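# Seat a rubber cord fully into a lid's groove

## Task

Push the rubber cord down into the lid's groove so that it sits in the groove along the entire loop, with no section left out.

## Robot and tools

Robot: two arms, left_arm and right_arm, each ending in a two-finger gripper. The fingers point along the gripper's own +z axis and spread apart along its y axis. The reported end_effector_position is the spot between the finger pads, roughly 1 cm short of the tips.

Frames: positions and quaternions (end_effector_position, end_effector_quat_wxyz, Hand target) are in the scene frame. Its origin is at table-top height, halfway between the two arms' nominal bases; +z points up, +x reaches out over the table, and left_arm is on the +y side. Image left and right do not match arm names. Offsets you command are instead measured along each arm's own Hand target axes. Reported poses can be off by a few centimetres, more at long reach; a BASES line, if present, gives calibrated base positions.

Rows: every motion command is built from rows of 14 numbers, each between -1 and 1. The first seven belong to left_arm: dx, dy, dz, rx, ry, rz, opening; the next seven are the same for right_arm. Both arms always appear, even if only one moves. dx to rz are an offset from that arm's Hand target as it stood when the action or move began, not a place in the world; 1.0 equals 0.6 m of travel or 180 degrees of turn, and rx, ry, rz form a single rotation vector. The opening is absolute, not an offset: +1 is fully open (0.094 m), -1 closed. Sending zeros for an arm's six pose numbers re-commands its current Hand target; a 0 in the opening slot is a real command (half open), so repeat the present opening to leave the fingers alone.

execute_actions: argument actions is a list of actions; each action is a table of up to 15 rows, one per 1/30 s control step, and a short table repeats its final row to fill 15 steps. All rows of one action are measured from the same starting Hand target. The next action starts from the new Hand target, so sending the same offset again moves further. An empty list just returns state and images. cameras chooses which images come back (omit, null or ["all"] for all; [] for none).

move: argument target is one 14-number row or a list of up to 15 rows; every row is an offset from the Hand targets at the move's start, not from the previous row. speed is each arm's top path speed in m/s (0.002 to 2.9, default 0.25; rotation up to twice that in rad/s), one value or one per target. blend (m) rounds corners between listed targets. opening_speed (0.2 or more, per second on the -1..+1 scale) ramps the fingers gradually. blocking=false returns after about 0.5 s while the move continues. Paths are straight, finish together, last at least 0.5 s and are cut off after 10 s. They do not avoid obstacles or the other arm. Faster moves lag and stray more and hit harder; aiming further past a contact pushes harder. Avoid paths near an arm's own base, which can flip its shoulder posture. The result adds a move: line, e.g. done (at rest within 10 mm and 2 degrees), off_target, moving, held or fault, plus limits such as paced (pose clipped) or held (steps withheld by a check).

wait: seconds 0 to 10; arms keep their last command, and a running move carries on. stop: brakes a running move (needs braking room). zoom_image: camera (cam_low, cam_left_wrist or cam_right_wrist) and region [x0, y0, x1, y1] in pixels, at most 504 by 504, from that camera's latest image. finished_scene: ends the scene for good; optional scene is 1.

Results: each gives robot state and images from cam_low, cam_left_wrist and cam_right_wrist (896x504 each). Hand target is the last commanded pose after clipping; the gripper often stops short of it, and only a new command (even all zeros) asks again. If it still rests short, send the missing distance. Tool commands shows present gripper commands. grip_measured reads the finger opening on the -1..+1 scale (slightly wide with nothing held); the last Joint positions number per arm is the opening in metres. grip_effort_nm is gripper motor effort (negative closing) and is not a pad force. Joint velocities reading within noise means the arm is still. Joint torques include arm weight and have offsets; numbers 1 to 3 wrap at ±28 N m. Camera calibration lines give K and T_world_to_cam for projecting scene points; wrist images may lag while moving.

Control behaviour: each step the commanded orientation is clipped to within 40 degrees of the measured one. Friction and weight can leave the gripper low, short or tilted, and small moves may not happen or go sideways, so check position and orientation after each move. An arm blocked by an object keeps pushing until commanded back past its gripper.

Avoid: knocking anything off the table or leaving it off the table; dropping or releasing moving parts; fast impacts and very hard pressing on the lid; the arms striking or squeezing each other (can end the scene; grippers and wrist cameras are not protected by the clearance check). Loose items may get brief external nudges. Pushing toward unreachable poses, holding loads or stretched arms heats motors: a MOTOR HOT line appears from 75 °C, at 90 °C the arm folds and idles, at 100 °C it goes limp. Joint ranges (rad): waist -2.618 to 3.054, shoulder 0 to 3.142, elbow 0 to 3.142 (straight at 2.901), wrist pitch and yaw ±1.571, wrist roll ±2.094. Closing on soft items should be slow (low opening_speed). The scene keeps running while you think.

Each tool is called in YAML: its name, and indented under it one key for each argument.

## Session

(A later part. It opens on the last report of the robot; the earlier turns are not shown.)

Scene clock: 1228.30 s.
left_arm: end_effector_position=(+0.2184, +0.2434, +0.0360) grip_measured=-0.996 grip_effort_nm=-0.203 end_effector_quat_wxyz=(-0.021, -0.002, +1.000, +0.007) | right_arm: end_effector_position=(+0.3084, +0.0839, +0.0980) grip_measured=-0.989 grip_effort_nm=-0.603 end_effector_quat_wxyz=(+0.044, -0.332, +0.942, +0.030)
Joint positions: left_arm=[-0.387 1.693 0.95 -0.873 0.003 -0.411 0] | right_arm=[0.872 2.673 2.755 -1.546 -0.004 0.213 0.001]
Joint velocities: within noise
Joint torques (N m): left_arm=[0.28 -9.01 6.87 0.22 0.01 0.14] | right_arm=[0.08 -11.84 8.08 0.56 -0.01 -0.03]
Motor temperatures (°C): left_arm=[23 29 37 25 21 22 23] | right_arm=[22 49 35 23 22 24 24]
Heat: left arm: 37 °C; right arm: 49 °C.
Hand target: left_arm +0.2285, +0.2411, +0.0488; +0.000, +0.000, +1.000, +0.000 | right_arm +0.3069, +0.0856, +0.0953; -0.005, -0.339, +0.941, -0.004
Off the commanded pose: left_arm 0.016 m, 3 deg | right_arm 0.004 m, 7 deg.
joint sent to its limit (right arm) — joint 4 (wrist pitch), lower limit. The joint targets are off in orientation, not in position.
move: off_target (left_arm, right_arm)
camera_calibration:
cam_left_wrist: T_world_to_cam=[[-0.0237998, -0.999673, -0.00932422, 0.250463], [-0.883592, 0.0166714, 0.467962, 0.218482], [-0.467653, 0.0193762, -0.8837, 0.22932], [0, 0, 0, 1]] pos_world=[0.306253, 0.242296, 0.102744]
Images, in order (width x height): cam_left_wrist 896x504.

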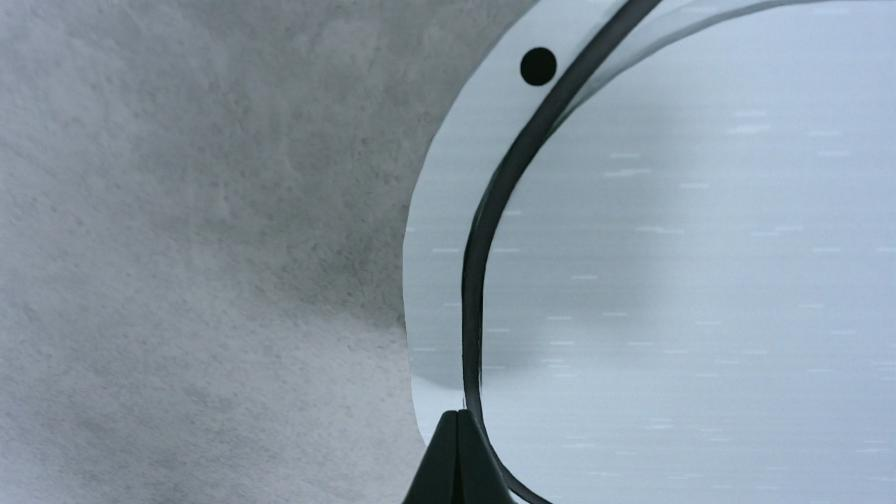

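move:
  target:
    - [-0.0175,0,0,0,0,0,-1,0.0,0,-0.0,0,0,0,-1]
    - [-0.0175,0,0.065,0,0,0,-1,0.0,0,-0.0,0,0,0,-1]
    - [-0.0175,0,0.0,0,0,0,-1,0.0,0,-0.0,0,0,0,-1]
    - [-0.035,-0.004,0.0,0,0,0,-1,0.0,0,-0.0,0,0,0,-1]
    - [-0.035,-0.004,0.065,0,0,0,-1,0.0,0,-0.0,0,0,0,-1]
  speed: 0.12
  cameras: ["cam_left_wrist"]

move:
  target:
    - [0,0.0,-0.065,0,0,0,-1,0,0,0,0,0,0,-1]
  speed: 0.1
  cameras: ["cam_left_wrist"]

Scene clock: 1237.53 s.
left_arm: end_effector_position=(+0.2476, +0.2373, +0.0228) grip_measured=-0.996 grip_effort_nm=-0.208 end_effector_quat_wxyz=(-0.002, -0.002, +1.000, -0.001) | right_arm: end_effector_position=(+0.3084, +0.0839, +0.0980) grip_measured=-0.989 grip_effort_nm=-0.603 end_effector_quat_wxyz=(+0.044, -0.332, +0.942, +0.030)
Joint positions: left_arm=[-0.367 1.786 1.003 -0.791 0.002 -0.39 0] | right_arm=[0.872 2.673 2.755 -1.546 -0.004 0.213 0.001]
Joint velocities: within noise
Joint torques (N m): left_arm=[0.43 -4.41 3.15 1.03 0.01 0.08] | right_arm=[0.17 -11.78 8.05 0.55 0.01 -0.02]
Motor temperatures (°C): left_arm=[23 30 38 25 21 22 23] | right_arm=[22 49 35 23 22 24 24]
Heat: left arm: 38 °C; right arm: 49 °C.
Hand target: left_arm +0.2495, +0.2387, +0.0098; +0.000, +0.000, +1.000, +0.000 | right_arm +0.3069, +0.0856, +0.0953; -0.005, -0.339, +0.941, -0.004
Off the commanded pose: left_arm 0.013 m, 0 deg | right_arm 0.004 m, 7 deg.
joint sent to its limit (right arm) — joint 4 (wrist pitch), lower limit. The joint targets are off in orientation, not in position.
move: off_target (left_arm, right_arm)
camera_calibration:
cam_left_wrist: T_world_to_cam=[[-0.0240997, -0.999696, 0.00525103, 0.244808], [-0.900627, 0.0239907, 0.433931, 0.25388], [-0.433925, 0.00572837, -0.900931, 0.226725], [0, 0, 0, 1]] pos_world=[0.332933, 0.237344, 0.0928115]
Images, in order (width x height): cam_left_wrist 896x504.

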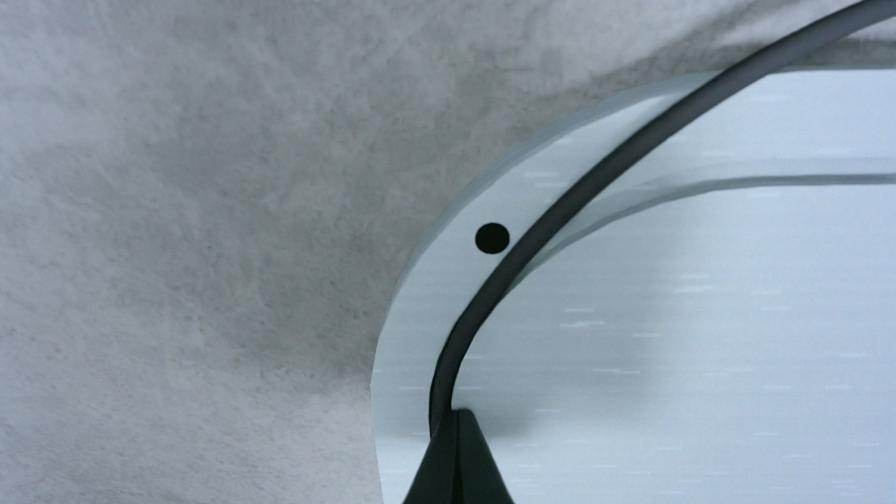

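Scene clock: 1238.67 s.
left_arm: end_effector_position=(+0.2390, +0.2409, +0.0346) grip_measured=-0.996 grip_effort_nm=-0.208 end_effector_quat_wxyz=(-0.022, -0.002, +1.000, +0.008) | right_arm: end_effector_position=(+0.3084, +0.0839, +0.0980) grip_measured=-0.989 grip_effort_nm=-0.608 end_effector_quat_wxyz=(+0.044, -0.332, +0.942, +0.030)
Joint positions: left_arm=[-0.367 1.769 1.034 -0.883 0.002 -0.39 0] | right_arm=[0.872 2.673 2.755 -1.546 -0.004 0.213 0.001]
Joint velocities: within noise
Joint torques (N m): left_arm=[0.25 -9.89 7.21 0.26 0 0.13] | right_arm=[0.12 -11.75 8.1 0.55 0.01 -0.02]
Motor temperatures (°C): left_arm=[23 30 38 25 21 22 23] | right_arm=[22 49 35 23 22 24 24]
Heat: left arm: 38 °C; right arm: 49 °C.
Hand target: left_arm +0.2494, +0.2387, +0.0487; +0.000, +0.000, +1.000, +0.000 | right_arm +0.3069, +0.0856, +0.0953; -0.005, -0.339, +0.941, -0.004
Off the commanded pose: left_arm 0.018 m, 3 deg | right_arm 0.004 m, 7 deg.
joint sent to its limit (right arm) — joint 4 (wrist pitch), lower limit. The joint targets are off in orientation, not in position.
move: off_target (left_arm, right_arm)
camera_calibration:
cam_left_wrist: T_world_to_cam=[[-0.0242622, -0.999653, -0.0102716, 0.248582], [-0.882241, 0.016578, 0.470507, 0.237034], [-0.470173, 0.0204775, -0.882337, 0.238018], [0, 0, 0, 1]] pos_world=[0.327062, 0.239692, 0.101039]
Images, in order (width x height): cam_left_wrist 896x504.

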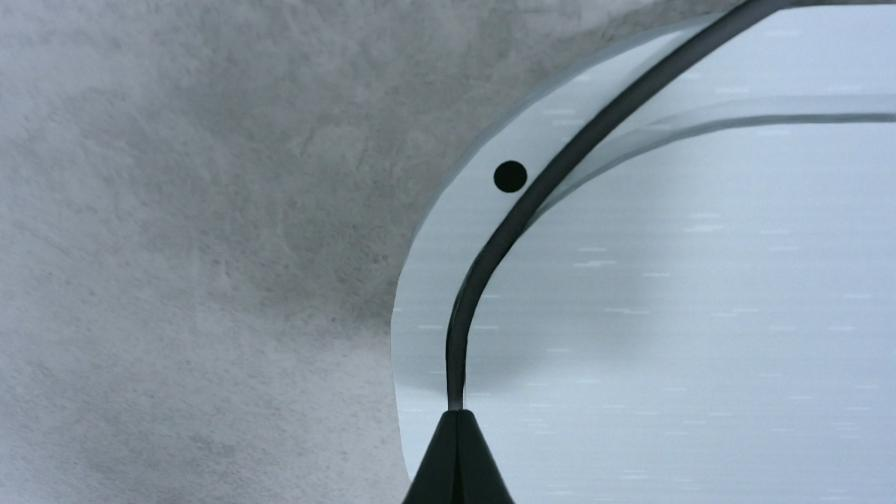

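move:
  target:
    - [-0.0095,0.005,0,0,0,0,-1,0.0,0,-0.0,0,0,0,-1]
    - [-0.0095,0.005,0.065,0,0,0,-1,0.0,0,-0.0,0,0,0,-1]
    - [-0.0095,0.005,0.0,0,0,0,-1,0.0,0,-0.0,0,0,0,-1]
    - [-0.0235,0.001,0.0,0,0,0,-1,0.0,0,-0.0,0,0,0,-1]
    - [-0.0235,0.001,0.065,0,0,0,-1,0.0,0,-0.0,0,0,0,-1]
  speed: 0.12
  cameras: ["cam_left_wrist"]

move:
  target:
    - [0,0.0,-0.065,0,0,0,-1,0,0,0,0,0,0,-1]
  speed: 0.1
  cameras: ["cam_left_wrist"]

Scene clock: 1245.97 s.
left_arm: end_effector_position=(+0.2611, +0.2385, +0.0232) grip_measured=-0.996 grip_effort_nm=-0.212 end_effector_quat_wxyz=(-0.003, -0.002, +1.000, +0.001) | right_arm: end_effector_position=(+0.3084, +0.0839, +0.0980) grip_measured=-0.989 grip_effort_nm=-0.603 end_effector_quat_wxyz=(+0.044, -0.332, +0.942, +0.030)
Joint positions: left_arm=[-0.348 1.829 1.06 -0.808 0 -0.372 0] | right_arm=[0.872 2.673 2.755 -1.546 -0.004 0.213 0.001]
Joint velocities: within noise
Joint torques (N m): left_arm=[0.62 -5.05 3.25 1 0.02 0.15] | right_arm=[0.13 -11.7 8.09 0.55 -0.02 -0.02]
Motor temperatures (°C): left_arm=[23 31 38 25 21 22 23] | right_arm=[22 50 35 23 22 24 24]
Heat: left arm: 38 °C; right arm: 50 °C.
Hand target: left_arm +0.2635, +0.2393, +0.0097; +0.000, +0.000, +1.000, +0.000 | right_arm +0.3069, +0.0856, +0.0953; -0.005, -0.339, +0.941, -0.004
Off the commanded pose: left_arm 0.014 m, 0 deg | right_arm 0.004 m, 7 deg.
joint sent to its limit (right arm) — joint 4 (wrist pitch), lower limit. The joint targets are off in orientation, not in position.
move: off_target (left_arm, right_arm)
camera_calibration:
cam_left_wrist: T_world_to_cam=[[-0.0237569, -0.999715, 0.00234249, 0.24628], [-0.899911, 0.0224056, 0.435498, 0.265918], [-0.435426, 0.00823802, -0.900187, 0.232611], [0, 0, 0, 1]] pos_world=[0.346438, 0.238335, 0.0930099]
Images, in order (width x height): cam_left_wrist 896x504.

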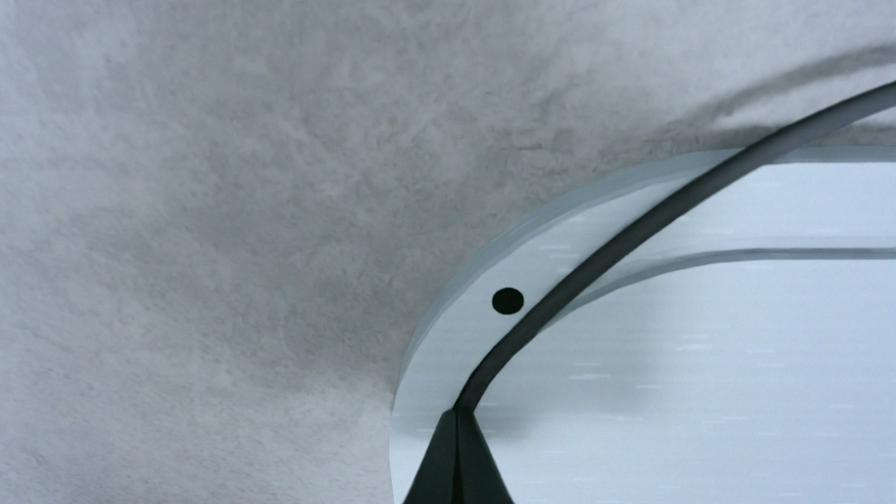

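Scene clock: 1247.10 s.
left_arm: end_effector_position=(+0.2528, +0.2417, +0.0335) grip_measured=-0.996 grip_effort_nm=-0.212 end_effector_quat_wxyz=(-0.023, -0.002, +1.000, +0.009) | right_arm: end_effector_position=(+0.3084, +0.0839, +0.0980) grip_measured=-0.989 grip_effort_nm=-0.608 end_effector_quat_wxyz=(+0.044, -0.332, +0.942, +0.030)
Joint positions: left_arm=[-0.348 1.816 1.089 -0.893 0 -0.372 0] | right_arm=[0.872 2.673 2.755 -1.546 -0.004 0.213 0.001]
Joint velocities: within noise
Joint torques (N m): left_arm=[0.51 -10.47 7.1 0.24 0.06 0.13] | right_arm=[0.09 -11.82 8.08 0.55 -0.01 -0.03]
Motor temperatures (°C): left_arm=[23 31 38 25 21 22 23] | right_arm=[22 50 35 23 22 24 24]
Heat: left arm: 38 °C; right arm: 50 °C.
Hand target: left_arm +0.2637, +0.2393, +0.0488; +0.000, +0.000, +1.000, +0.000 | right_arm +0.3069, +0.0856, +0.0953; -0.005, -0.339, +0.941, -0.004
Off the commanded pose: left_arm 0.019 m, 3 deg | right_arm 0.004 m, 7 deg.
joint sent to its limit (right arm) — joint 4 (wrist pitch), lower limit. The joint targets are off in orientation, not in position.
move: off_target (left_arm, right_arm)
camera_calibration:
cam_left_wrist: T_world_to_cam=[[-0.0239134, -0.999636, -0.012474, 0.249796], [-0.881341, 0.0151907, 0.472237, 0.249757], [-0.471876, 0.0222866, -0.881383, 0.24344], [0, 0, 0, 1]] pos_world=[0.340968, 0.240485, 0.099736]
Images, in order (width x height): cam_left_wrist 896x504.

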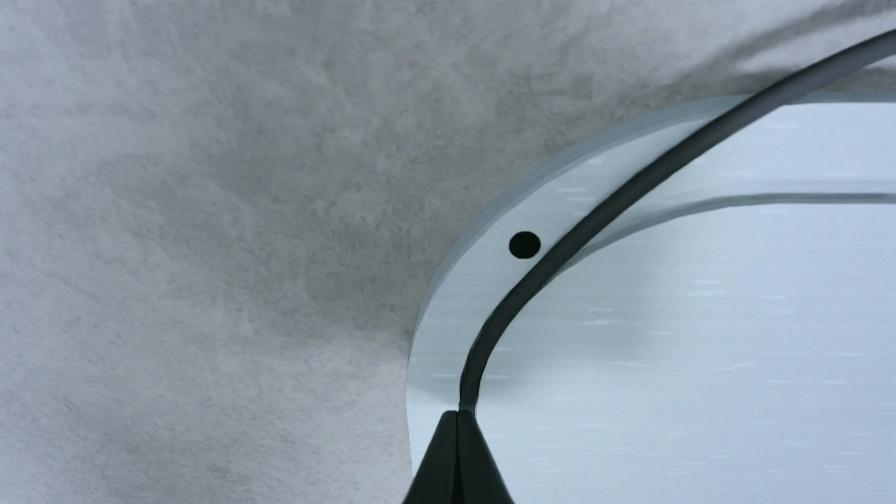

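move:
  target:
    - [-0.0097,-0.0063,0,0,0,0,-1,0.0,0,-0.0,0,0,0,-1]
    - [-0.0097,-0.0063,0.065,0,0,0,-1,0.0,0,-0.0,0,0,0,-1]
    - [-0.0097,-0.0063,0.0,0,0,0,-1,0.0,0,-0.0,0,0,0,-1]
    - [-0.0222,-0.0172,0.0,0,0,0,-1,0.0,0,-0.0,0,0,0,-1]
    - [-0.0222,-0.0172,0.065,0,0,0,-1,0.0,0,-0.0,0,0,0,-1]
  speed: 0.12
  cameras: ["cam_left_wrist"]

move:
  target:
    - [0,0.0,-0.065,0,0,0,-1,0,0,0,0,0,0,-1]
  speed: 0.1
  cameras: ["cam_left_wrist"]

Scene clock: 1255.23 s.
left_arm: end_effector_position=(+0.2722, +0.2327, +0.0376) grip_measured=-0.996 grip_effort_nm=-0.217 end_effector_quat_wxyz=(-0.006, +0.000, +1.000, +0.002) | right_arm: end_effector_position=(+0.3084, +0.0839, +0.0980) grip_measured=-0.989 grip_effort_nm=-0.608 end_effector_quat_wxyz=(+0.044, -0.332, +0.942, +0.030)
Joint positions: left_arm=[-0.353 1.851 1.154 -0.887 0 -0.371 0] | right_arm=[0.872 2.673 2.755 -1.546 -0.004 0.213 0.001]
Joint velocities: within noise
Joint torques (N m): left_arm=[0.09 -7.92 4.85 0.4 0.02 0.05] | right_arm=[0.14 -11.82 8.1 0.56 0 -0.03]
Motor temperatures (°C): left_arm=[23 32 39 25 21 22 23] | right_arm=[22 50 35 23 22 24 24]
Heat: left arm: 39 °C; right arm: 50 °C.
Hand target: left_arm +0.2722, +0.2327, +0.0377; -0.006, +0.000, +1.000, +0.002 (not the last commanded pose) | right_arm +0.3069, +0.0856, +0.0953; -0.005, -0.339, +0.941, -0.004
Off the commanded pose: left_arm 0.028 m, 1 deg | right_arm 0.004 m, 7 deg.
joint sent to its limit (right arm) — joint 4 (wrist pitch), lower limit.
move: held (left_arm; a check stopped the path), off_target (right_arm); path passed 4 of 5 targets; limits=held
pose unreachable (left arm): on one or more control steps of this call, first in action 0 (counted from 0), this arm could not follow its commanded pose, so it was not sent that pose on those steps. It may still have moved: this result reports where it is.
cause: moving toward the commanded pose would bring a part of the arm too close to another arm (this arm's wrist (the part past joint 4) and the right arm's wrist camera, at the place that arm is still heading or pushing toward).
camera_calibration:
cam_left_wrist: T_world_to_cam=[[-0.0287063, -0.999588, -0.000262201, 0.242128], [-0.896695, 0.0256355, 0.441906, 0.267934], [-0.441717, 0.0129206, -0.897061, 0.25097], [0, 0, 0, 1]] pos_world=[0.358063, 0.231917, 0.106798]
Images, in order (width x height): cam_left_wrist 896x504.

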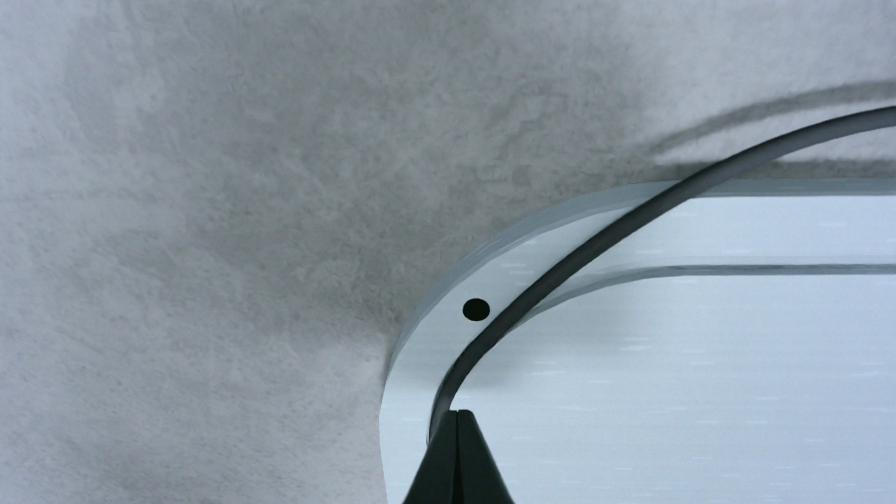

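Scene clock: 1256.40 s.
left_arm: end_effector_position=(+0.2647, +0.2356, +0.0618) grip_measured=-0.996 grip_effort_nm=-0.203 end_effector_quat_wxyz=(-0.027, +0.000, +1.000, +0.011) | right_arm: end_effector_position=(+0.3084, +0.0839, +0.0980) grip_measured=-0.989 grip_effort_nm=-0.603 end_effector_quat_wxyz=(+0.044, -0.332, +0.942, +0.030)
Joint positions: left_arm=[-0.353 1.826 1.224 -1.027 0 -0.371 0] | right_arm=[0.872 2.673 2.755 -1.546 -0.004 0.213 0.001]
Joint velocities: within noise
Joint torques (N m): left_arm=[0.03 -10.58 7.36 0.21 0.04 0.07] | right_arm=[0.13 -11.74 8.08 0.54 0.02 -0.02]
Motor temperatures (°C): left_arm=[23 32 39 25 21 22 23] | right_arm=[22 50 35 23 22 24 24]
Heat: left arm: 39 °C; right arm: 50 °C.
Hand target: left_arm +0.2727, +0.2325, +0.0768; -0.006, +0.000, +1.000, +0.002 | right_arm +0.3069, +0.0856, +0.0953; -0.005, -0.339, +0.941, -0.004
Off the commanded pose: left_arm 0.017 m, 3 deg | right_arm 0.004 m, 7 deg.
joint sent to its limit (right arm) — joint 4 (wrist pitch), lower limit. The joint targets are off in orientation, not in position.
move: off_target (left_arm, right_arm)
camera_calibration:
cam_left_wrist: T_world_to_cam=[[-0.0290707, -0.999458, -0.0154219, 0.245875], [-0.877363, 0.0181208, 0.479485, 0.244772], [-0.478946, 0.0274696, -0.877415, 0.274549], [0, 0, 0, 1]] pos_world=[0.353396, 0.233765, 0.12732]
Images, in order (width x height): cam_left_wrist 896x504.

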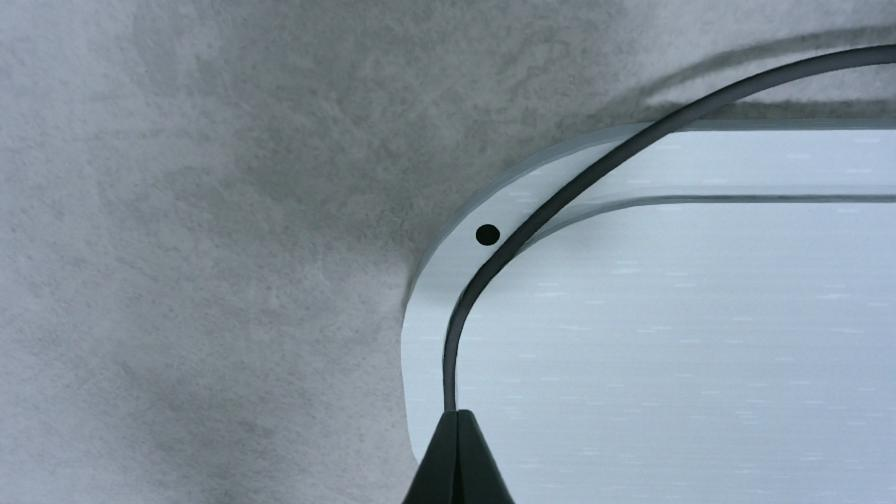

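move:
  target:
    - [0,0,0,0,0,0,-1,0.0,0,-0.23,0,0,0,-1]
    - [0,0,0,0,0,0,-1,0.35,-0.25,-0.23,0,0,0.22,-1]
    - [-0.006,-0.005,0.047,0,0,0,-1,0.35,-0.25,-0.23,0,0,0.22,-1]
  speed: 0.25
  cameras: ["cam_left_wrist"]

Scene clock: 1262.83 s.
left_arm: end_effector_position=(+0.2770, +0.2308, +0.0547) grip_measured=-0.996 grip_effort_nm=-0.208 end_effector_quat_wxyz=(-0.003, +0.000, +1.000, +0.001) | right_arm: end_effector_position=(+0.2436, -0.1592, +0.2311) grip_measured=-0.989 grip_effort_nm=-0.603 end_effector_quat_wxyz=(+0.026, -0.008, +1.000, +0.015)
Joint positions: left_arm=[-0.353 1.837 1.21 -0.951 0 -0.371 0] | right_arm=[0.538 1.692 1.738 -1.557 0.002 0.541 0.001]
Joint velocities: within noise
Joint torques (N m): left_arm=[-0.5 -6.79 4.23 0.63 0.05 0.04] | right_arm=[-0.69 -8.44 5.79 0.57 0.01 0.15]
Motor temperatures (°C): left_arm=[23 33 40 25 21 22 23] | right_arm=[22 50 35 23 22 24 24]
Heat: left arm: 40 °C; right arm: 50 °C.
Hand target: left_arm +0.2759, +0.2297, +0.0484; -0.006, +0.000, +1.000, +0.002 | right_arm +0.2418, -0.1623, +0.2365; -0.004, +0.000, +1.000, -0.005
Off the commanded pose: left_arm 0.006 m, 0 deg | right_arm 0.007 m, 4 deg.
joint sent to its limit (right arm) — joint 4 (wrist pitch), lower limit. The joint targets are off in orientation, not in position.
move: off_target (right_arm)
camera_calibration:
cam_left_wrist: T_world_to_cam=[[-0.0286722, -0.999587, 0.00188859, 0.240289], [-0.899337, 0.0266212, 0.436446, 0.265623], [-0.436316, 0.0108154, -0.899729, 0.267627], [0, 0, 0, 1]] pos_world=[0.362544, 0.230224, 0.124408]
Images, in order (width x height): cam_left_wrist 896x504.

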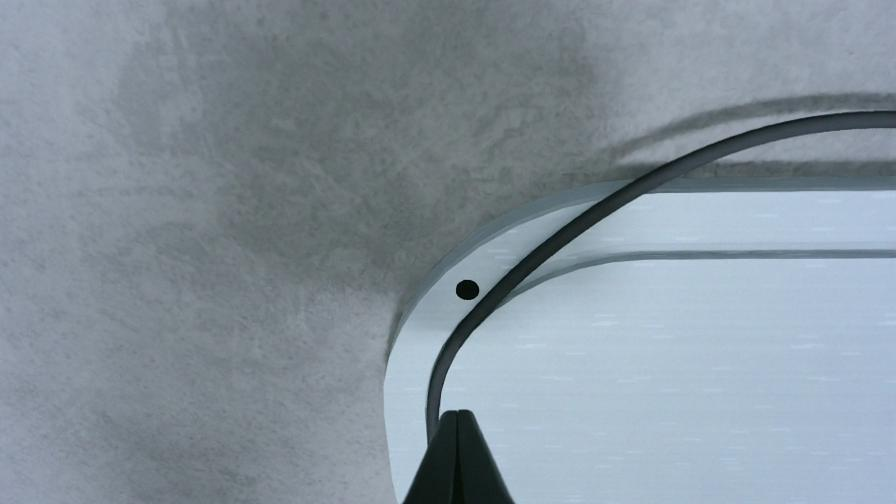

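move:
  target:
    - [0,0,0.065,0,0,0,-1,0,0,0,0,0,0,-1]
  speed: 0.1
  cameras: ["cam_left_wrist"]

move:
  target:
    - [0,0.0,-0.065,0,0,0,-1,0,0,0,0,0,0,-1]
  speed: 0.1
  cameras: ["cam_left_wrist"]

Scene clock: 1268.30 s.
left_arm: end_effector_position=(+0.2716, +0.2330, +0.0237) grip_measured=-0.996 grip_effort_nm=-0.208 end_effector_quat_wxyz=(-0.014, +0.000, +1.000, +0.006) | right_arm: end_effector_position=(+0.2436, -0.1592, +0.2311) grip_measured=-0.989 grip_effort_nm=-0.608 end_effector_quat_wxyz=(+0.026, -0.007, +1.000, +0.015)
Joint positions: left_arm=[-0.353 1.888 1.142 -0.855 0 -0.371 0] | right_arm=[0.538 1.692 1.738 -1.557 0.002 0.541 0.001]
Joint velocities: within noise
Joint torques (N m): left_arm=[-0.29 -5.49 3.07 1.09 0.01 0.01] | right_arm=[-0.7 -8.46 5.75 0.56 0.01 0.16]
Motor temperatures (°C): left_arm=[23 32 39 25 21 22 23] | right_arm=[22 49 35 23 22 24 24]
Heat: left arm: 39 °C; right arm: 49 °C.
Hand target: left_arm +0.2755, +0.2298, +0.0096; -0.006, +0.000, +1.000, +0.002 | right_arm +0.2418, -0.1623, +0.2365; -0.004, +0.000, +1.000, -0.005
Off the commanded pose: left_arm 0.015 m, 1 deg | right_arm 0.007 m, 4 deg.
joint sent to its limit (right arm) — joint 4 (wrist pitch), lower limit. The joint targets are off in orientation, not in position.
move: off_target (left_arm, right_arm)
camera_calibration:
cam_left_wrist: T_world_to_cam=[[-0.0286709, -0.999571, -0.00601918, 0.242428], [-0.889481, 0.0227648, 0.456405, 0.271825], [-0.456072, 0.0184395, -0.889752, 0.240709], [0, 0, 0, 1]] pos_world=[0.358514, 0.231697, 0.0915688]
Images, in order (width x height): cam_left_wrist 896x504.

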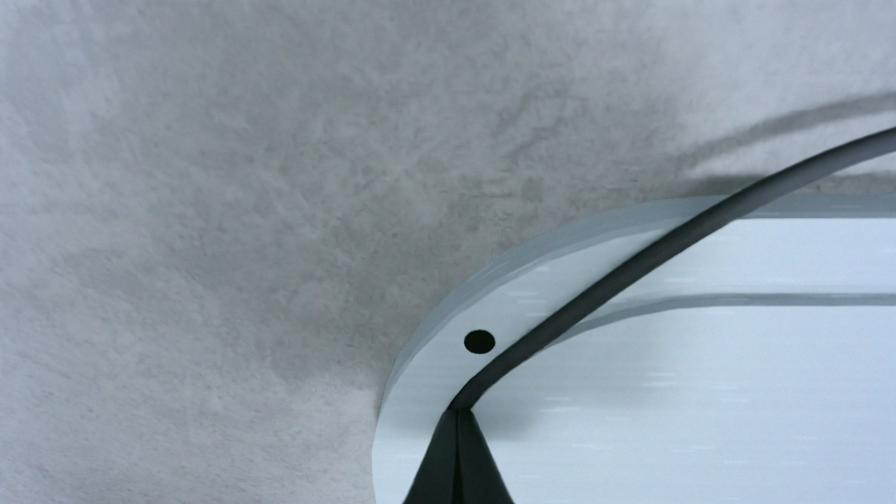

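Scene clock: 1269.40 s.
left_arm: end_effector_position=(+0.2658, +0.2352, +0.0317) grip_measured=-0.996 grip_effort_nm=-0.208 end_effector_quat_wxyz=(-0.031, +0.000, +0.999, +0.012) | right_arm: end_effector_position=(+0.2436, -0.1592, +0.2311) grip_measured=-0.989 grip_effort_nm=-0.608 end_effector_quat_wxyz=(+0.026, -0.007, +1.000, +0.015)
Joint positions: left_arm=[-0.353 1.883 1.169 -0.923 0 -0.371 0] | right_arm=[0.538 1.692 1.738 -1.557 0.002 0.542 0.001]
Joint velocities: within noise
Joint torques (N m): left_arm=[-0.31 -11.41 7.28 0.19 0.03 0] | right_arm=[-0.68 -8.44 5.79 0.56 0.01 0.15]
Motor temperatures (°C): left_arm=[23 32 39 25 21 22 23] | right_arm=[22 49 34 23 22 24 24]
Heat: left arm: 39 °C; right arm: 49 °C.
Hand target: left_arm +0.2760, +0.2297, +0.0485; -0.006, +0.000, +1.000, +0.002 | right_arm +0.2418, -0.1623, +0.2365; -0.004, +0.000, +1.000, -0.005
Off the commanded pose: left_arm 0.020 m, 3 deg | right_arm 0.007 m, 4 deg.
joint sent to its limit (right arm) — joint 4 (wrist pitch), lower limit. The joint targets are off in orientation, not in position.
move: off_target (left_arm, right_arm)
camera_calibration:
cam_left_wrist: T_world_to_cam=[[-0.0291389, -0.999413, -0.0179935, 0.245103], [-0.87393, 0.0167346, 0.485763, 0.259431], [-0.485177, 0.0298797, -0.873905, 0.249705], [0, 0, 0, 1]] pos_world=[0.355018, 0.233156, 0.0966067]
Images, in order (width x height): cam_left_wrist 896x504.

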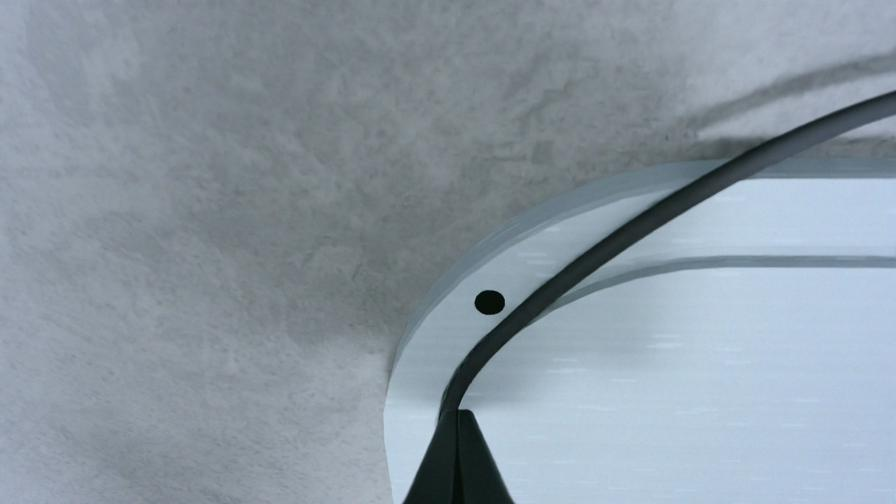

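move:
  target:
    - [-0.0067,-0.0075,-0.005,0,0,0,-1,0.0,0,-0.0,0,0,0,-1]
    - [-0.0067,-0.0075,0.065,0,0,0,-1,0.0,0,-0.0,0,0,0,-1]
    - [-0.0067,-0.0075,-0.005,0,0,0,-1,0.0,0,-0.0,0,0,0,-1]
    - [-0.014,-0.014,-0.005,0,0,0,-1,0.0,0,-0.0,0,0,0,-1]
    - [-0.014,-0.014,0.065,0,0,0,-1,0.0,0,-0.0,0,0,0,-1]
  speed: 0.12
  cameras: ["cam_left_wrist"]

move:
  target:
    - [0,0.0,-0.065,0,0,0,-1,0,0,0,0,0,0,-1]
  speed: 0.1
  cameras: ["cam_left_wrist"]

Scene clock: 1278.87 s.
left_arm: end_effector_position=(+0.2841, +0.2233, +0.0237) grip_measured=-0.996 grip_effort_nm=-0.208 end_effector_quat_wxyz=(-0.005, +0.002, +1.000, +0.002) | right_arm: end_effector_position=(+0.2436, -0.1592, +0.2311) grip_measured=-0.989 grip_effort_nm=-0.603 end_effector_quat_wxyz=(+0.026, -0.007, +1.000, +0.015)
Joint positions: left_arm=[-0.366 1.924 1.191 -0.85 0 -0.38 0] | right_arm=[0.538 1.692 1.738 -1.557 0.002 0.542 0.001]
Joint velocities: within noise
Joint torques (N m): left_arm=[-0.58 -5.76 3.02 0.91 0.06 -0.08] | right_arm=[-0.69 -8.49 5.75 0.59 0.01 0.14]
Motor temperatures (°C): left_arm=[23 33 39 25 21 22 23] | right_arm=[22 47 34 23 22 24 24]
Heat: left arm: 39 °C; right arm: 47 °C.
Hand target: left_arm +0.2839, +0.2215, +0.0094; -0.006, +0.000, +1.000, +0.002 | right_arm +0.2418, -0.1623, +0.2365; -0.004, +0.000, +1.000, -0.005
Off the commanded pose: left_arm 0.014 m, 0 deg | right_arm 0.007 m, 4 deg.
joint sent to its limit (right arm) — joint 4 (wrist pitch), lower limit. The joint targets are off in orientation, not in position.
move: off_target (left_arm, right_arm)
camera_calibration:
cam_left_wrist: T_world_to_cam=[[-0.0328661, -0.99946, 0.000303857, 0.234218], [-0.897359, 0.0296425, 0.440305, 0.284317], [-0.440076, 0.0141984, -0.897848, 0.243202], [0, 0, 0, 1]] pos_world=[0.36986, 0.222211, 0.0931007]
Images, in order (width x height): cam_left_wrist 896x504.

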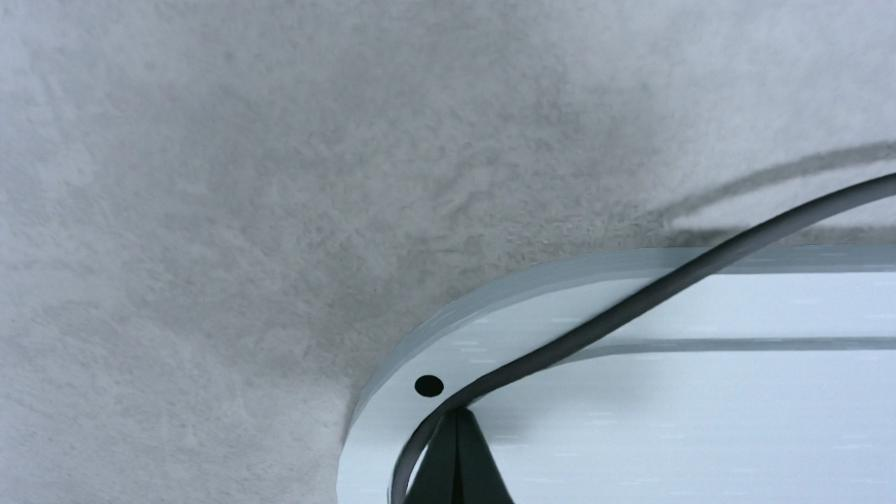

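Scene clock: 1280.00 s.
left_arm: end_effector_position=(+0.2741, +0.2272, +0.0305) grip_measured=-0.996 grip_effort_nm=-0.208 end_effector_quat_wxyz=(-0.032, +0.003, +0.999, +0.013) | right_arm: end_effector_position=(+0.2436, -0.1592, +0.2311) grip_measured=-0.989 grip_effort_nm=-0.608 end_effector_quat_wxyz=(+0.026, -0.007, +1.000, +0.015)
Joint positions: left_arm=[-0.366 1.924 1.219 -0.935 0.001 -0.38 0] | right_arm=[0.538 1.692 1.738 -1.557 0.002 0.542 0.001]
Joint velocities: within noise
Joint torques (N m): left_arm=[-0.28 -12.1 7.25 0.17 0.04 -0.08] | right_arm=[-0.64 -8.47 5.78 0.58 0.02 0.15]
Motor temperatures (°C): left_arm=[23 33 39 25 21 22 23] | right_arm=[22 46 34 23 22 24 24]
Heat: left arm: 39 °C; right arm: 46 °C.
Hand target: left_arm +0.2843, +0.2213, +0.0483; -0.006, +0.000, +1.000, +0.002 | right_arm +0.2418, -0.1623, +0.2365; -0.004, +0.000, +1.000, -0.005
Off the commanded pose: left_arm 0.021 m, 3 deg | right_arm 0.007 m, 4 deg.
joint sent to its limit (right arm) — joint 4 (wrist pitch), lower limit. The joint targets are off in orientation, not in position.
move: off_target (left_arm, right_arm)
camera_calibration:
cam_left_wrist: T_world_to_cam=[[-0.0337494, -0.999251, -0.0189107, 0.238541], [-0.872825, 0.0202513, 0.487613, 0.266236], [-0.486865, 0.0329624, -0.872855, 0.252633], [0, 0, 0, 1]] pos_world=[0.363426, 0.224644, 0.0952027]
Images, in order (width x height): cam_left_wrist 896x504.

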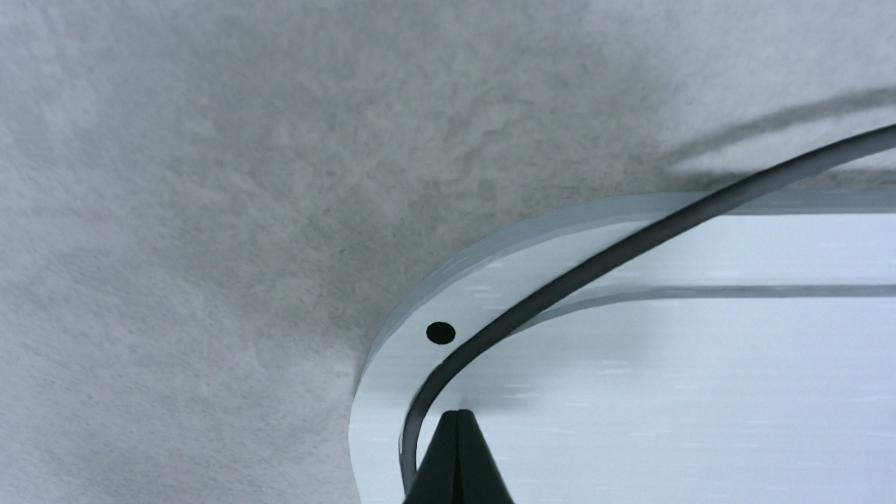

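move:
  target:
    - [-0.006,-0.003,-0.005,0,0,0,-1,0.0,0,-0.0,0,0,0,-1]
    - [-0.006,-0.003,0.065,0,0,0,-1,0.0,0,-0.0,0,0,0,-1]
    - [-0.006,-0.003,-0.005,0,0,0,-1,0.0,0,-0.0,0,0,0,-1]
    - [-0.0125,-0.0125,-0.005,0,0,0,-1,0.0,0,-0.0,0,0,0,-1]
    - [-0.0125,-0.0125,0.065,0,0,0,-1,0.0,0,-0.0,0,0,0,-1]
  speed: 0.12
  cameras: ["cam_left_wrist"]

move:
  target:
    - [0,0.0,-0.065,0,0,0,-1,0,0,0,0,0,0,-1]
  speed: 0.1
  cameras: ["cam_left_wrist"]

Scene clock: 1290.83 s.
left_arm: end_effector_position=(+0.2916, +0.2161, +0.0240) grip_measured=-0.996 grip_effort_nm=-0.212 end_effector_quat_wxyz=(-0.006, +0.002, +1.000, +0.001) | right_arm: end_effector_position=(+0.2436, -0.1592, +0.2311) grip_measured=-0.989 grip_effort_nm=-0.608 end_effector_quat_wxyz=(+0.026, -0.007, +1.000, +0.015)
Joint positions: left_arm=[-0.377 1.956 1.238 -0.865 0.002 -0.392 0] | right_arm=[0.538 1.692 1.738 -1.557 0.002 0.542 0.001]
Joint velocities: within noise
Joint torques (N m): left_arm=[-0.59 -5.91 3.26 0.95 0 -0.06] | right_arm=[-0.73 -8.47 5.81 0.57 0.01 0.15]
Motor temperatures (°C): left_arm=[23 35 40 25 21 22 23] | right_arm=[22 45 33 23 22 24 24]
Heat: left arm: 40 °C; right arm: 45 °C.
Hand target: left_arm +0.2914, +0.2140, +0.0092; -0.006, +0.000, +1.000, +0.002 | right_arm +0.2418, -0.1623, +0.2365; -0.004, +0.000, +1.000, -0.005
Off the commanded pose: left_arm 0.015 m, 0 deg | right_arm 0.007 m, 4 deg.
joint sent to its limit (right arm) — joint 4 (wrist pitch), lower limit. The joint targets are off in orientation, not in position.
move: off_target (left_arm, right_arm)
camera_calibration:
cam_left_wrist: T_world_to_cam=[[-0.0317039, -0.999496, 0.00152952, 0.226929], [-0.897163, 0.0291324, 0.440739, 0.291164], [-0.440561, 0.0126009, -0.897634, 0.247287], [0, 0, 0, 1]] pos_world=[0.377361, 0.215217, 0.0932991]
Images, in order (width x height): cam_left_wrist 896x504.

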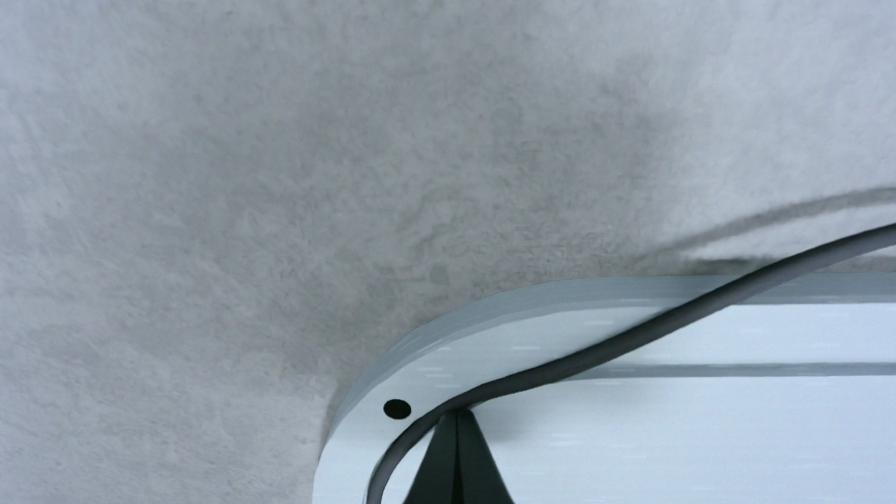

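Scene clock: 1291.97 s.
left_arm: end_effector_position=(+0.2820, +0.2196, +0.0308) grip_measured=-0.996 grip_effort_nm=-0.203 end_effector_quat_wxyz=(-0.031, +0.003, +0.999, +0.012) | right_arm: end_effector_position=(+0.2436, -0.1592, +0.2311) grip_measured=-0.989 grip_effort_nm=-0.603 end_effector_quat_wxyz=(+0.026, -0.007, +1.000, +0.015)
Joint positions: left_arm=[-0.378 1.956 1.266 -0.947 0.002 -0.392 0] | right_arm=[0.538 1.692 1.738 -1.557 0.002 0.542 0.001]
Joint velocities: within noise
Joint torques (N m): left_arm=[-0.46 -12.01 7.27 0.18 0.05 -0.03] | right_arm=[-0.62 -8.47 5.75 0.57 0 0.14]
Motor temperatures (°C): left_arm=[23 35 40 25 21 22 23] | right_arm=[22 45 33 23 22 24 24]
Heat: left arm: 40 °C; right arm: 45 °C.
Hand target: left_arm +0.2918, +0.2138, +0.0482; -0.006, +0.000, +1.000, +0.002 | right_arm +0.2418, -0.1623, +0.2365; -0.004, +0.000, +1.000, -0.005
Off the commanded pose: left_arm 0.021 m, 3 deg | right_arm 0.007 m, 4 deg.
joint sent to its limit (right arm) — joint 4 (wrist pitch), lower limit. The joint targets are off in orientation, not in position.
move: off_target (left_arm, right_arm)
camera_calibration:
cam_left_wrist: T_world_to_cam=[[-0.0336898, -0.999275, -0.017739, 0.231091], [-0.873989, 0.0208474, 0.485498, 0.273364], [-0.484776, 0.0318601, -0.874058, 0.256648], [0, 0, 0, 1]] pos_world=[0.371119, 0.217048, 0.0957073]
Images, in order (width x height): cam_left_wrist 896x504.

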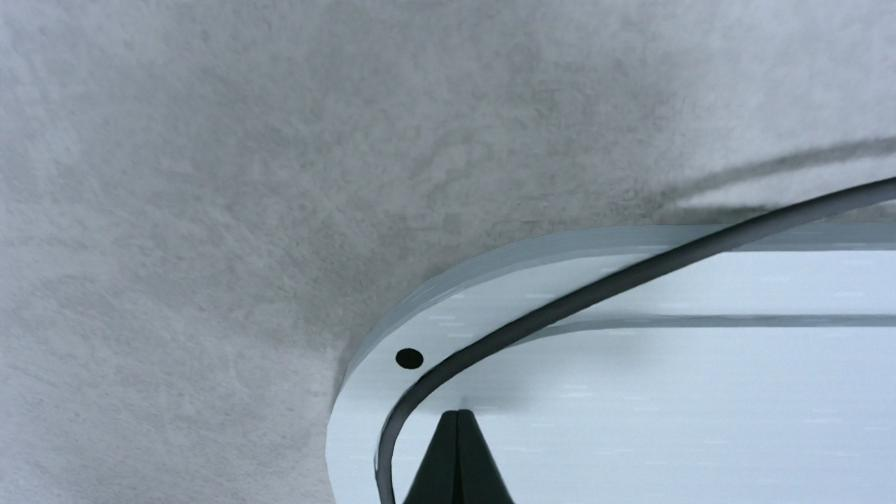

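move:
  target:
    - [-0.007,-0.012,-0.005,0,0,0,-1,0.0,0,-0.0,0,0,0,-1]
    - [-0.007,-0.012,0.065,0,0,0,-1,0.0,0,-0.0,0,0,0,-1]
    - [-0.007,-0.012,-0.005,0,0,0,-1,0.0,0,-0.0,0,0,0,-1]
    - [-0.013,-0.025,-0.005,0,0,0,-1,0.0,0,-0.0,0,0,0,-1]
    - [-0.013,-0.025,0.065,0,0,0,-1,0.0,0,-0.0,0,0,0,-1]
  speed: 0.12
  cameras: ["cam_left_wrist"]

move:
  target:
    - [0,0.0,-0.065,0,0,0,-1,0,0,0,0,0,0,-1]
  speed: 0.1
  cameras: ["cam_left_wrist"]

Scene clock: 1303.13 s.
left_arm: end_effector_position=(+0.3006, +0.1996, +0.0242) grip_measured=-0.996 grip_effort_nm=-0.208 end_effector_quat_wxyz=(-0.002, +0.003, +1.000, +0.000) | right_arm: end_effector_position=(+0.2436, -0.1592, +0.2311) grip_measured=-0.989 grip_effort_nm=-0.603 end_effector_quat_wxyz=(+0.026, -0.007, +1.000, +0.015)
Joint positions: left_arm=[-0.409 2 1.304 -0.879 0.003 -0.422 0] | right_arm=[0.538 1.692 1.738 -1.557 0.002 0.542 0.001]
Joint velocities: within noise
Joint torques (N m): left_arm=[-0.13 -6.31 3.23 0.91 -0.04 -0.1] | right_arm=[-0.62 -8.49 5.74 0.57 0.03 0.15]
Motor temperatures (°C): left_arm=[23 35 40 25 21 22 23] | right_arm=[22 44 33 23 22 24 24]
Heat: left arm: 40 °C; right arm: 44 °C.
Hand target: left_arm +0.2991, +0.1990, +0.0090; -0.006, +0.000, +1.000, +0.002 | right_arm +0.2418, -0.1623, +0.2365; -0.004, +0.000, +1.000, -0.005
Off the commanded pose: left_arm 0.015 m, 1 deg | right_arm 0.007 m, 4 deg.
joint sent to its limit (right arm) — joint 4 (wrist pitch), lower limit. The joint targets are off in orientation, not in position.
move: off_target (left_arm, right_arm)
camera_calibration:
cam_left_wrist: T_world_to_cam=[[-0.0348315, -0.99938, 0.00518397, 0.211555], [-0.89995, 0.0336209, 0.434694, 0.299738], [-0.434599, 0.0104757, -0.900563, 0.2504], [0, 0, 0, 1]] pos_world=[0.385941, 0.198723, 0.0941099]
Images, in order (width x height): cam_left_wrist 896x504.

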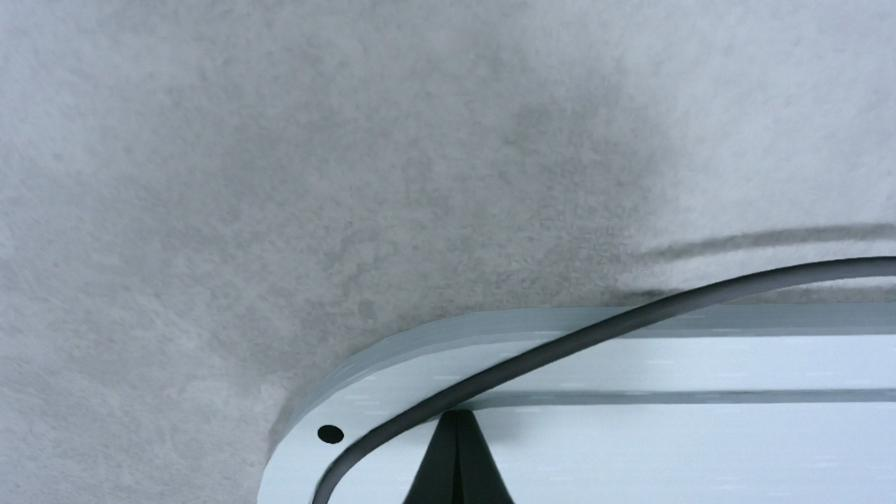

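Scene clock: 1304.27 s.
left_arm: end_effector_position=(+0.2902, +0.2044, +0.0310) grip_measured=-0.996 grip_effort_nm=-0.208 end_effector_quat_wxyz=(-0.029, +0.003, +1.000, +0.012) | right_arm: end_effector_position=(+0.2436, -0.1592, +0.2311) grip_measured=-0.989 grip_effort_nm=-0.608 end_effector_quat_wxyz=(+0.026, -0.007, +1.000, +0.015)
Joint positions: left_arm=[-0.409 2 1.331 -0.965 0.003 -0.422 0] | right_arm=[0.538 1.692 1.738 -1.557 0.002 0.542 0.001]
Joint velocities: within noise
Joint torques (N m): left_arm=[-0.12 -12.3 7.45 0.18 0.03 -0.07] | right_arm=[-0.69 -8.43 5.75 0.58 -0.01 0.15]
Motor temperatures (°C): left_arm=[23 35 40 25 21 22 23] | right_arm=[22 44 33 23 22 24 24]
Heat: left arm: 40 °C; right arm: 44 °C.
Hand target: left_arm +0.2996, +0.1988, +0.0481; -0.006, +0.000, +1.000, +0.002 | right_arm +0.2418, -0.1623, +0.2365; -0.004, +0.000, +1.000, -0.005
Off the commanded pose: left_arm 0.020 m, 3 deg | right_arm 0.007 m, 4 deg.
joint sent to its limit (right arm) — joint 4 (wrist pitch), lower limit. The joint targets are off in orientation, not in position.
move: off_target (left_arm, right_arm)
camera_calibration:
cam_left_wrist: T_world_to_cam=[[-0.035043, -0.999236, -0.0172847, 0.216544], [-0.875422, 0.0223487, 0.482842, 0.281004], [-0.482087, 0.0320516, -0.875537, 0.260584], [0, 0, 0, 1]] pos_world=[0.37921, 0.201746, 0.0962134]
Images, in order (width x height): cam_left_wrist 896x504.

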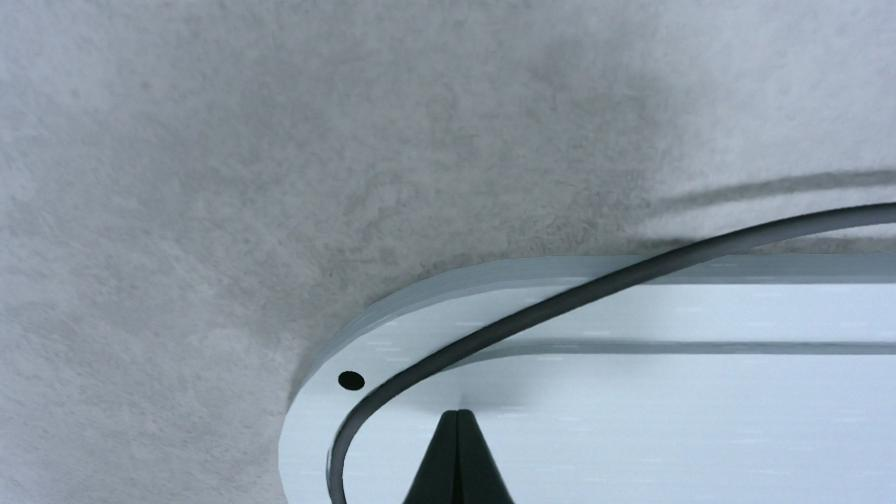

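move:
  target:
    - [0.010,0.0345,-0.01,0,0,0,-1,0.0,0,-0.0,0,0,0,-1]
    - [0.010,0.0345,0.065,0,0,0,-1,0.0,0,-0.0,0,0,0,-1]
    - [0.010,0.0345,-0.01,0,0,0,-1,0.0,0,-0.0,0,0,0,-1]
    - [0,0.018,-0.005,0,0,0,-1,0.0,0,-0.0,0,0,0,-1]
    - [0,0.018,0.065,0,0,0,-1,0.0,0,-0.0,0,0,0,-1]
  speed: 0.12
  cameras: ["cam_left_wrist"]

move:
  target:
    - [0,0.0,-0.07,0,0,0,-1,0,0,0,0,0,0,-1]
  speed: 0.1
  cameras: ["cam_left_wrist"]

Scene clock: 1318.87 s.
left_arm: end_effector_position=(+0.2973, +0.2101, +0.0240) grip_measured=-0.996 grip_effort_nm=-0.208 end_effector_quat_wxyz=(-0.009, +0.003, +1.000, +0.000) | right_arm: end_effector_position=(+0.2436, -0.1592, +0.2311) grip_measured=-0.989 grip_effort_nm=-0.608 end_effector_quat_wxyz=(+0.026, -0.007, +1.000, +0.015)
Joint positions: left_arm=[-0.384 1.985 1.282 -0.883 0.007 -0.397 0] | right_arm=[0.538 1.692 1.738 -1.557 0.002 0.542 0.001]
Joint velocities: within noise
Joint torques (N m): left_arm=[-0.08 -6.35 3.08 0.95 -0.03 -0.01] | right_arm=[-0.7 -8.46 5.81 0.56 0.02 0.16]
Motor temperatures (°C): left_arm=[23 37 40 25 21 22 23] | right_arm=[22 43 32 23 22 24 24]
Heat: left arm: 40 °C; right arm: 43 °C.
Hand target: left_arm +0.2990, +0.2098, +0.0090; -0.006, +0.000, +1.000, +0.002 | right_arm +0.2418, -0.1623, +0.2365; -0.004, +0.000, +1.000, -0.005
Off the commanded pose: left_arm 0.015 m, 1 deg | right_arm 0.007 m, 4 deg.
joint sent to its limit (right arm) — joint 4 (wrist pitch), lower limit. The joint targets are off in orientation, not in position.
move: off_target (left_arm, right_arm)
camera_calibration:
cam_left_wrist: T_world_to_cam=[[-0.0343187, -0.999401, 0.00450617, 0.221737], [-0.89436, 0.0327233, 0.446149, 0.294687], [-0.446029, 0.0112811, -0.894947, 0.251813], [0, 0, 0, 1]] pos_world=[0.383482, 0.20912, 0.0928855]
Images, in order (width x height): cam_left_wrist 896x504.

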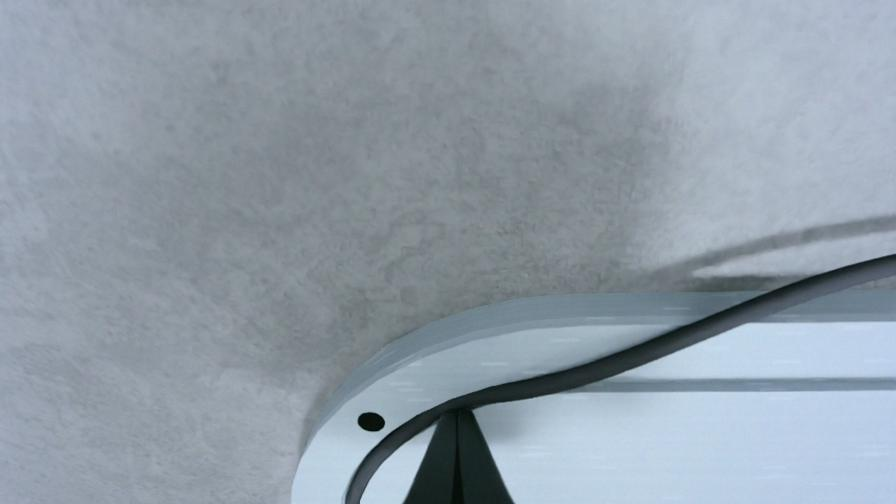

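Scene clock: 1320.00 s.
left_arm: end_effector_position=(+0.2891, +0.2135, +0.0326) grip_measured=-0.996 grip_effort_nm=-0.212 end_effector_quat_wxyz=(-0.032, +0.003, +0.999, +0.010) | right_arm: end_effector_position=(+0.2436, -0.1592, +0.2311) grip_measured=-0.989 grip_effort_nm=-0.603 end_effector_quat_wxyz=(+0.026, -0.007, +1.000, +0.015)
Joint positions: left_arm=[-0.384 1.985 1.317 -0.97 0.007 -0.397 0] | right_arm=[0.538 1.692 1.738 -1.557 0.002 0.542 0.001]
Joint velocities: within noise
Joint torques (N m): left_arm=[-0.14 -12.41 7.23 0.13 0.08 -0.04] | right_arm=[-0.75 -8.47 5.72 0.55 0 0.17]
Motor temperatures (°C): left_arm=[23 37 40 25 21 22 23] | right_arm=[22 43 32 23 22 24 24]
Heat: left arm: 40 °C; right arm: 43 °C.
Hand target: left_arm +0.2997, +0.2096, +0.0510; -0.006, +0.000, +1.000, +0.002 | right_arm +0.2418, -0.1623, +0.2365; -0.004, +0.000, +1.000, -0.005
Off the commanded pose: left_arm 0.022 m, 3 deg | right_arm 0.007 m, 4 deg.
joint sent to its limit (right arm) — joint 4 (wrist pitch), lower limit. The joint targets are off in orientation, not in position.
move: off_target (left_arm, right_arm)
camera_calibration:
cam_left_wrist: T_world_to_cam=[[-0.0345048, -0.999305, -0.0140866, 0.22554], [-0.87222, 0.0232297, 0.488562, 0.277767], [-0.487895, 0.0291443, -0.872416, 0.263323], [0, 0, 0, 1]] pos_world=[0.378531, 0.211257, 0.097198]
Images, in order (width x height): cam_left_wrist 896x504.

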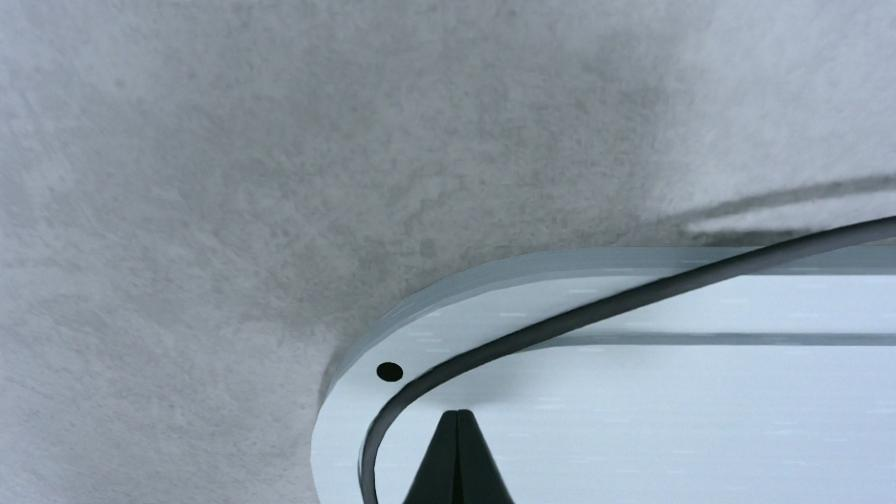

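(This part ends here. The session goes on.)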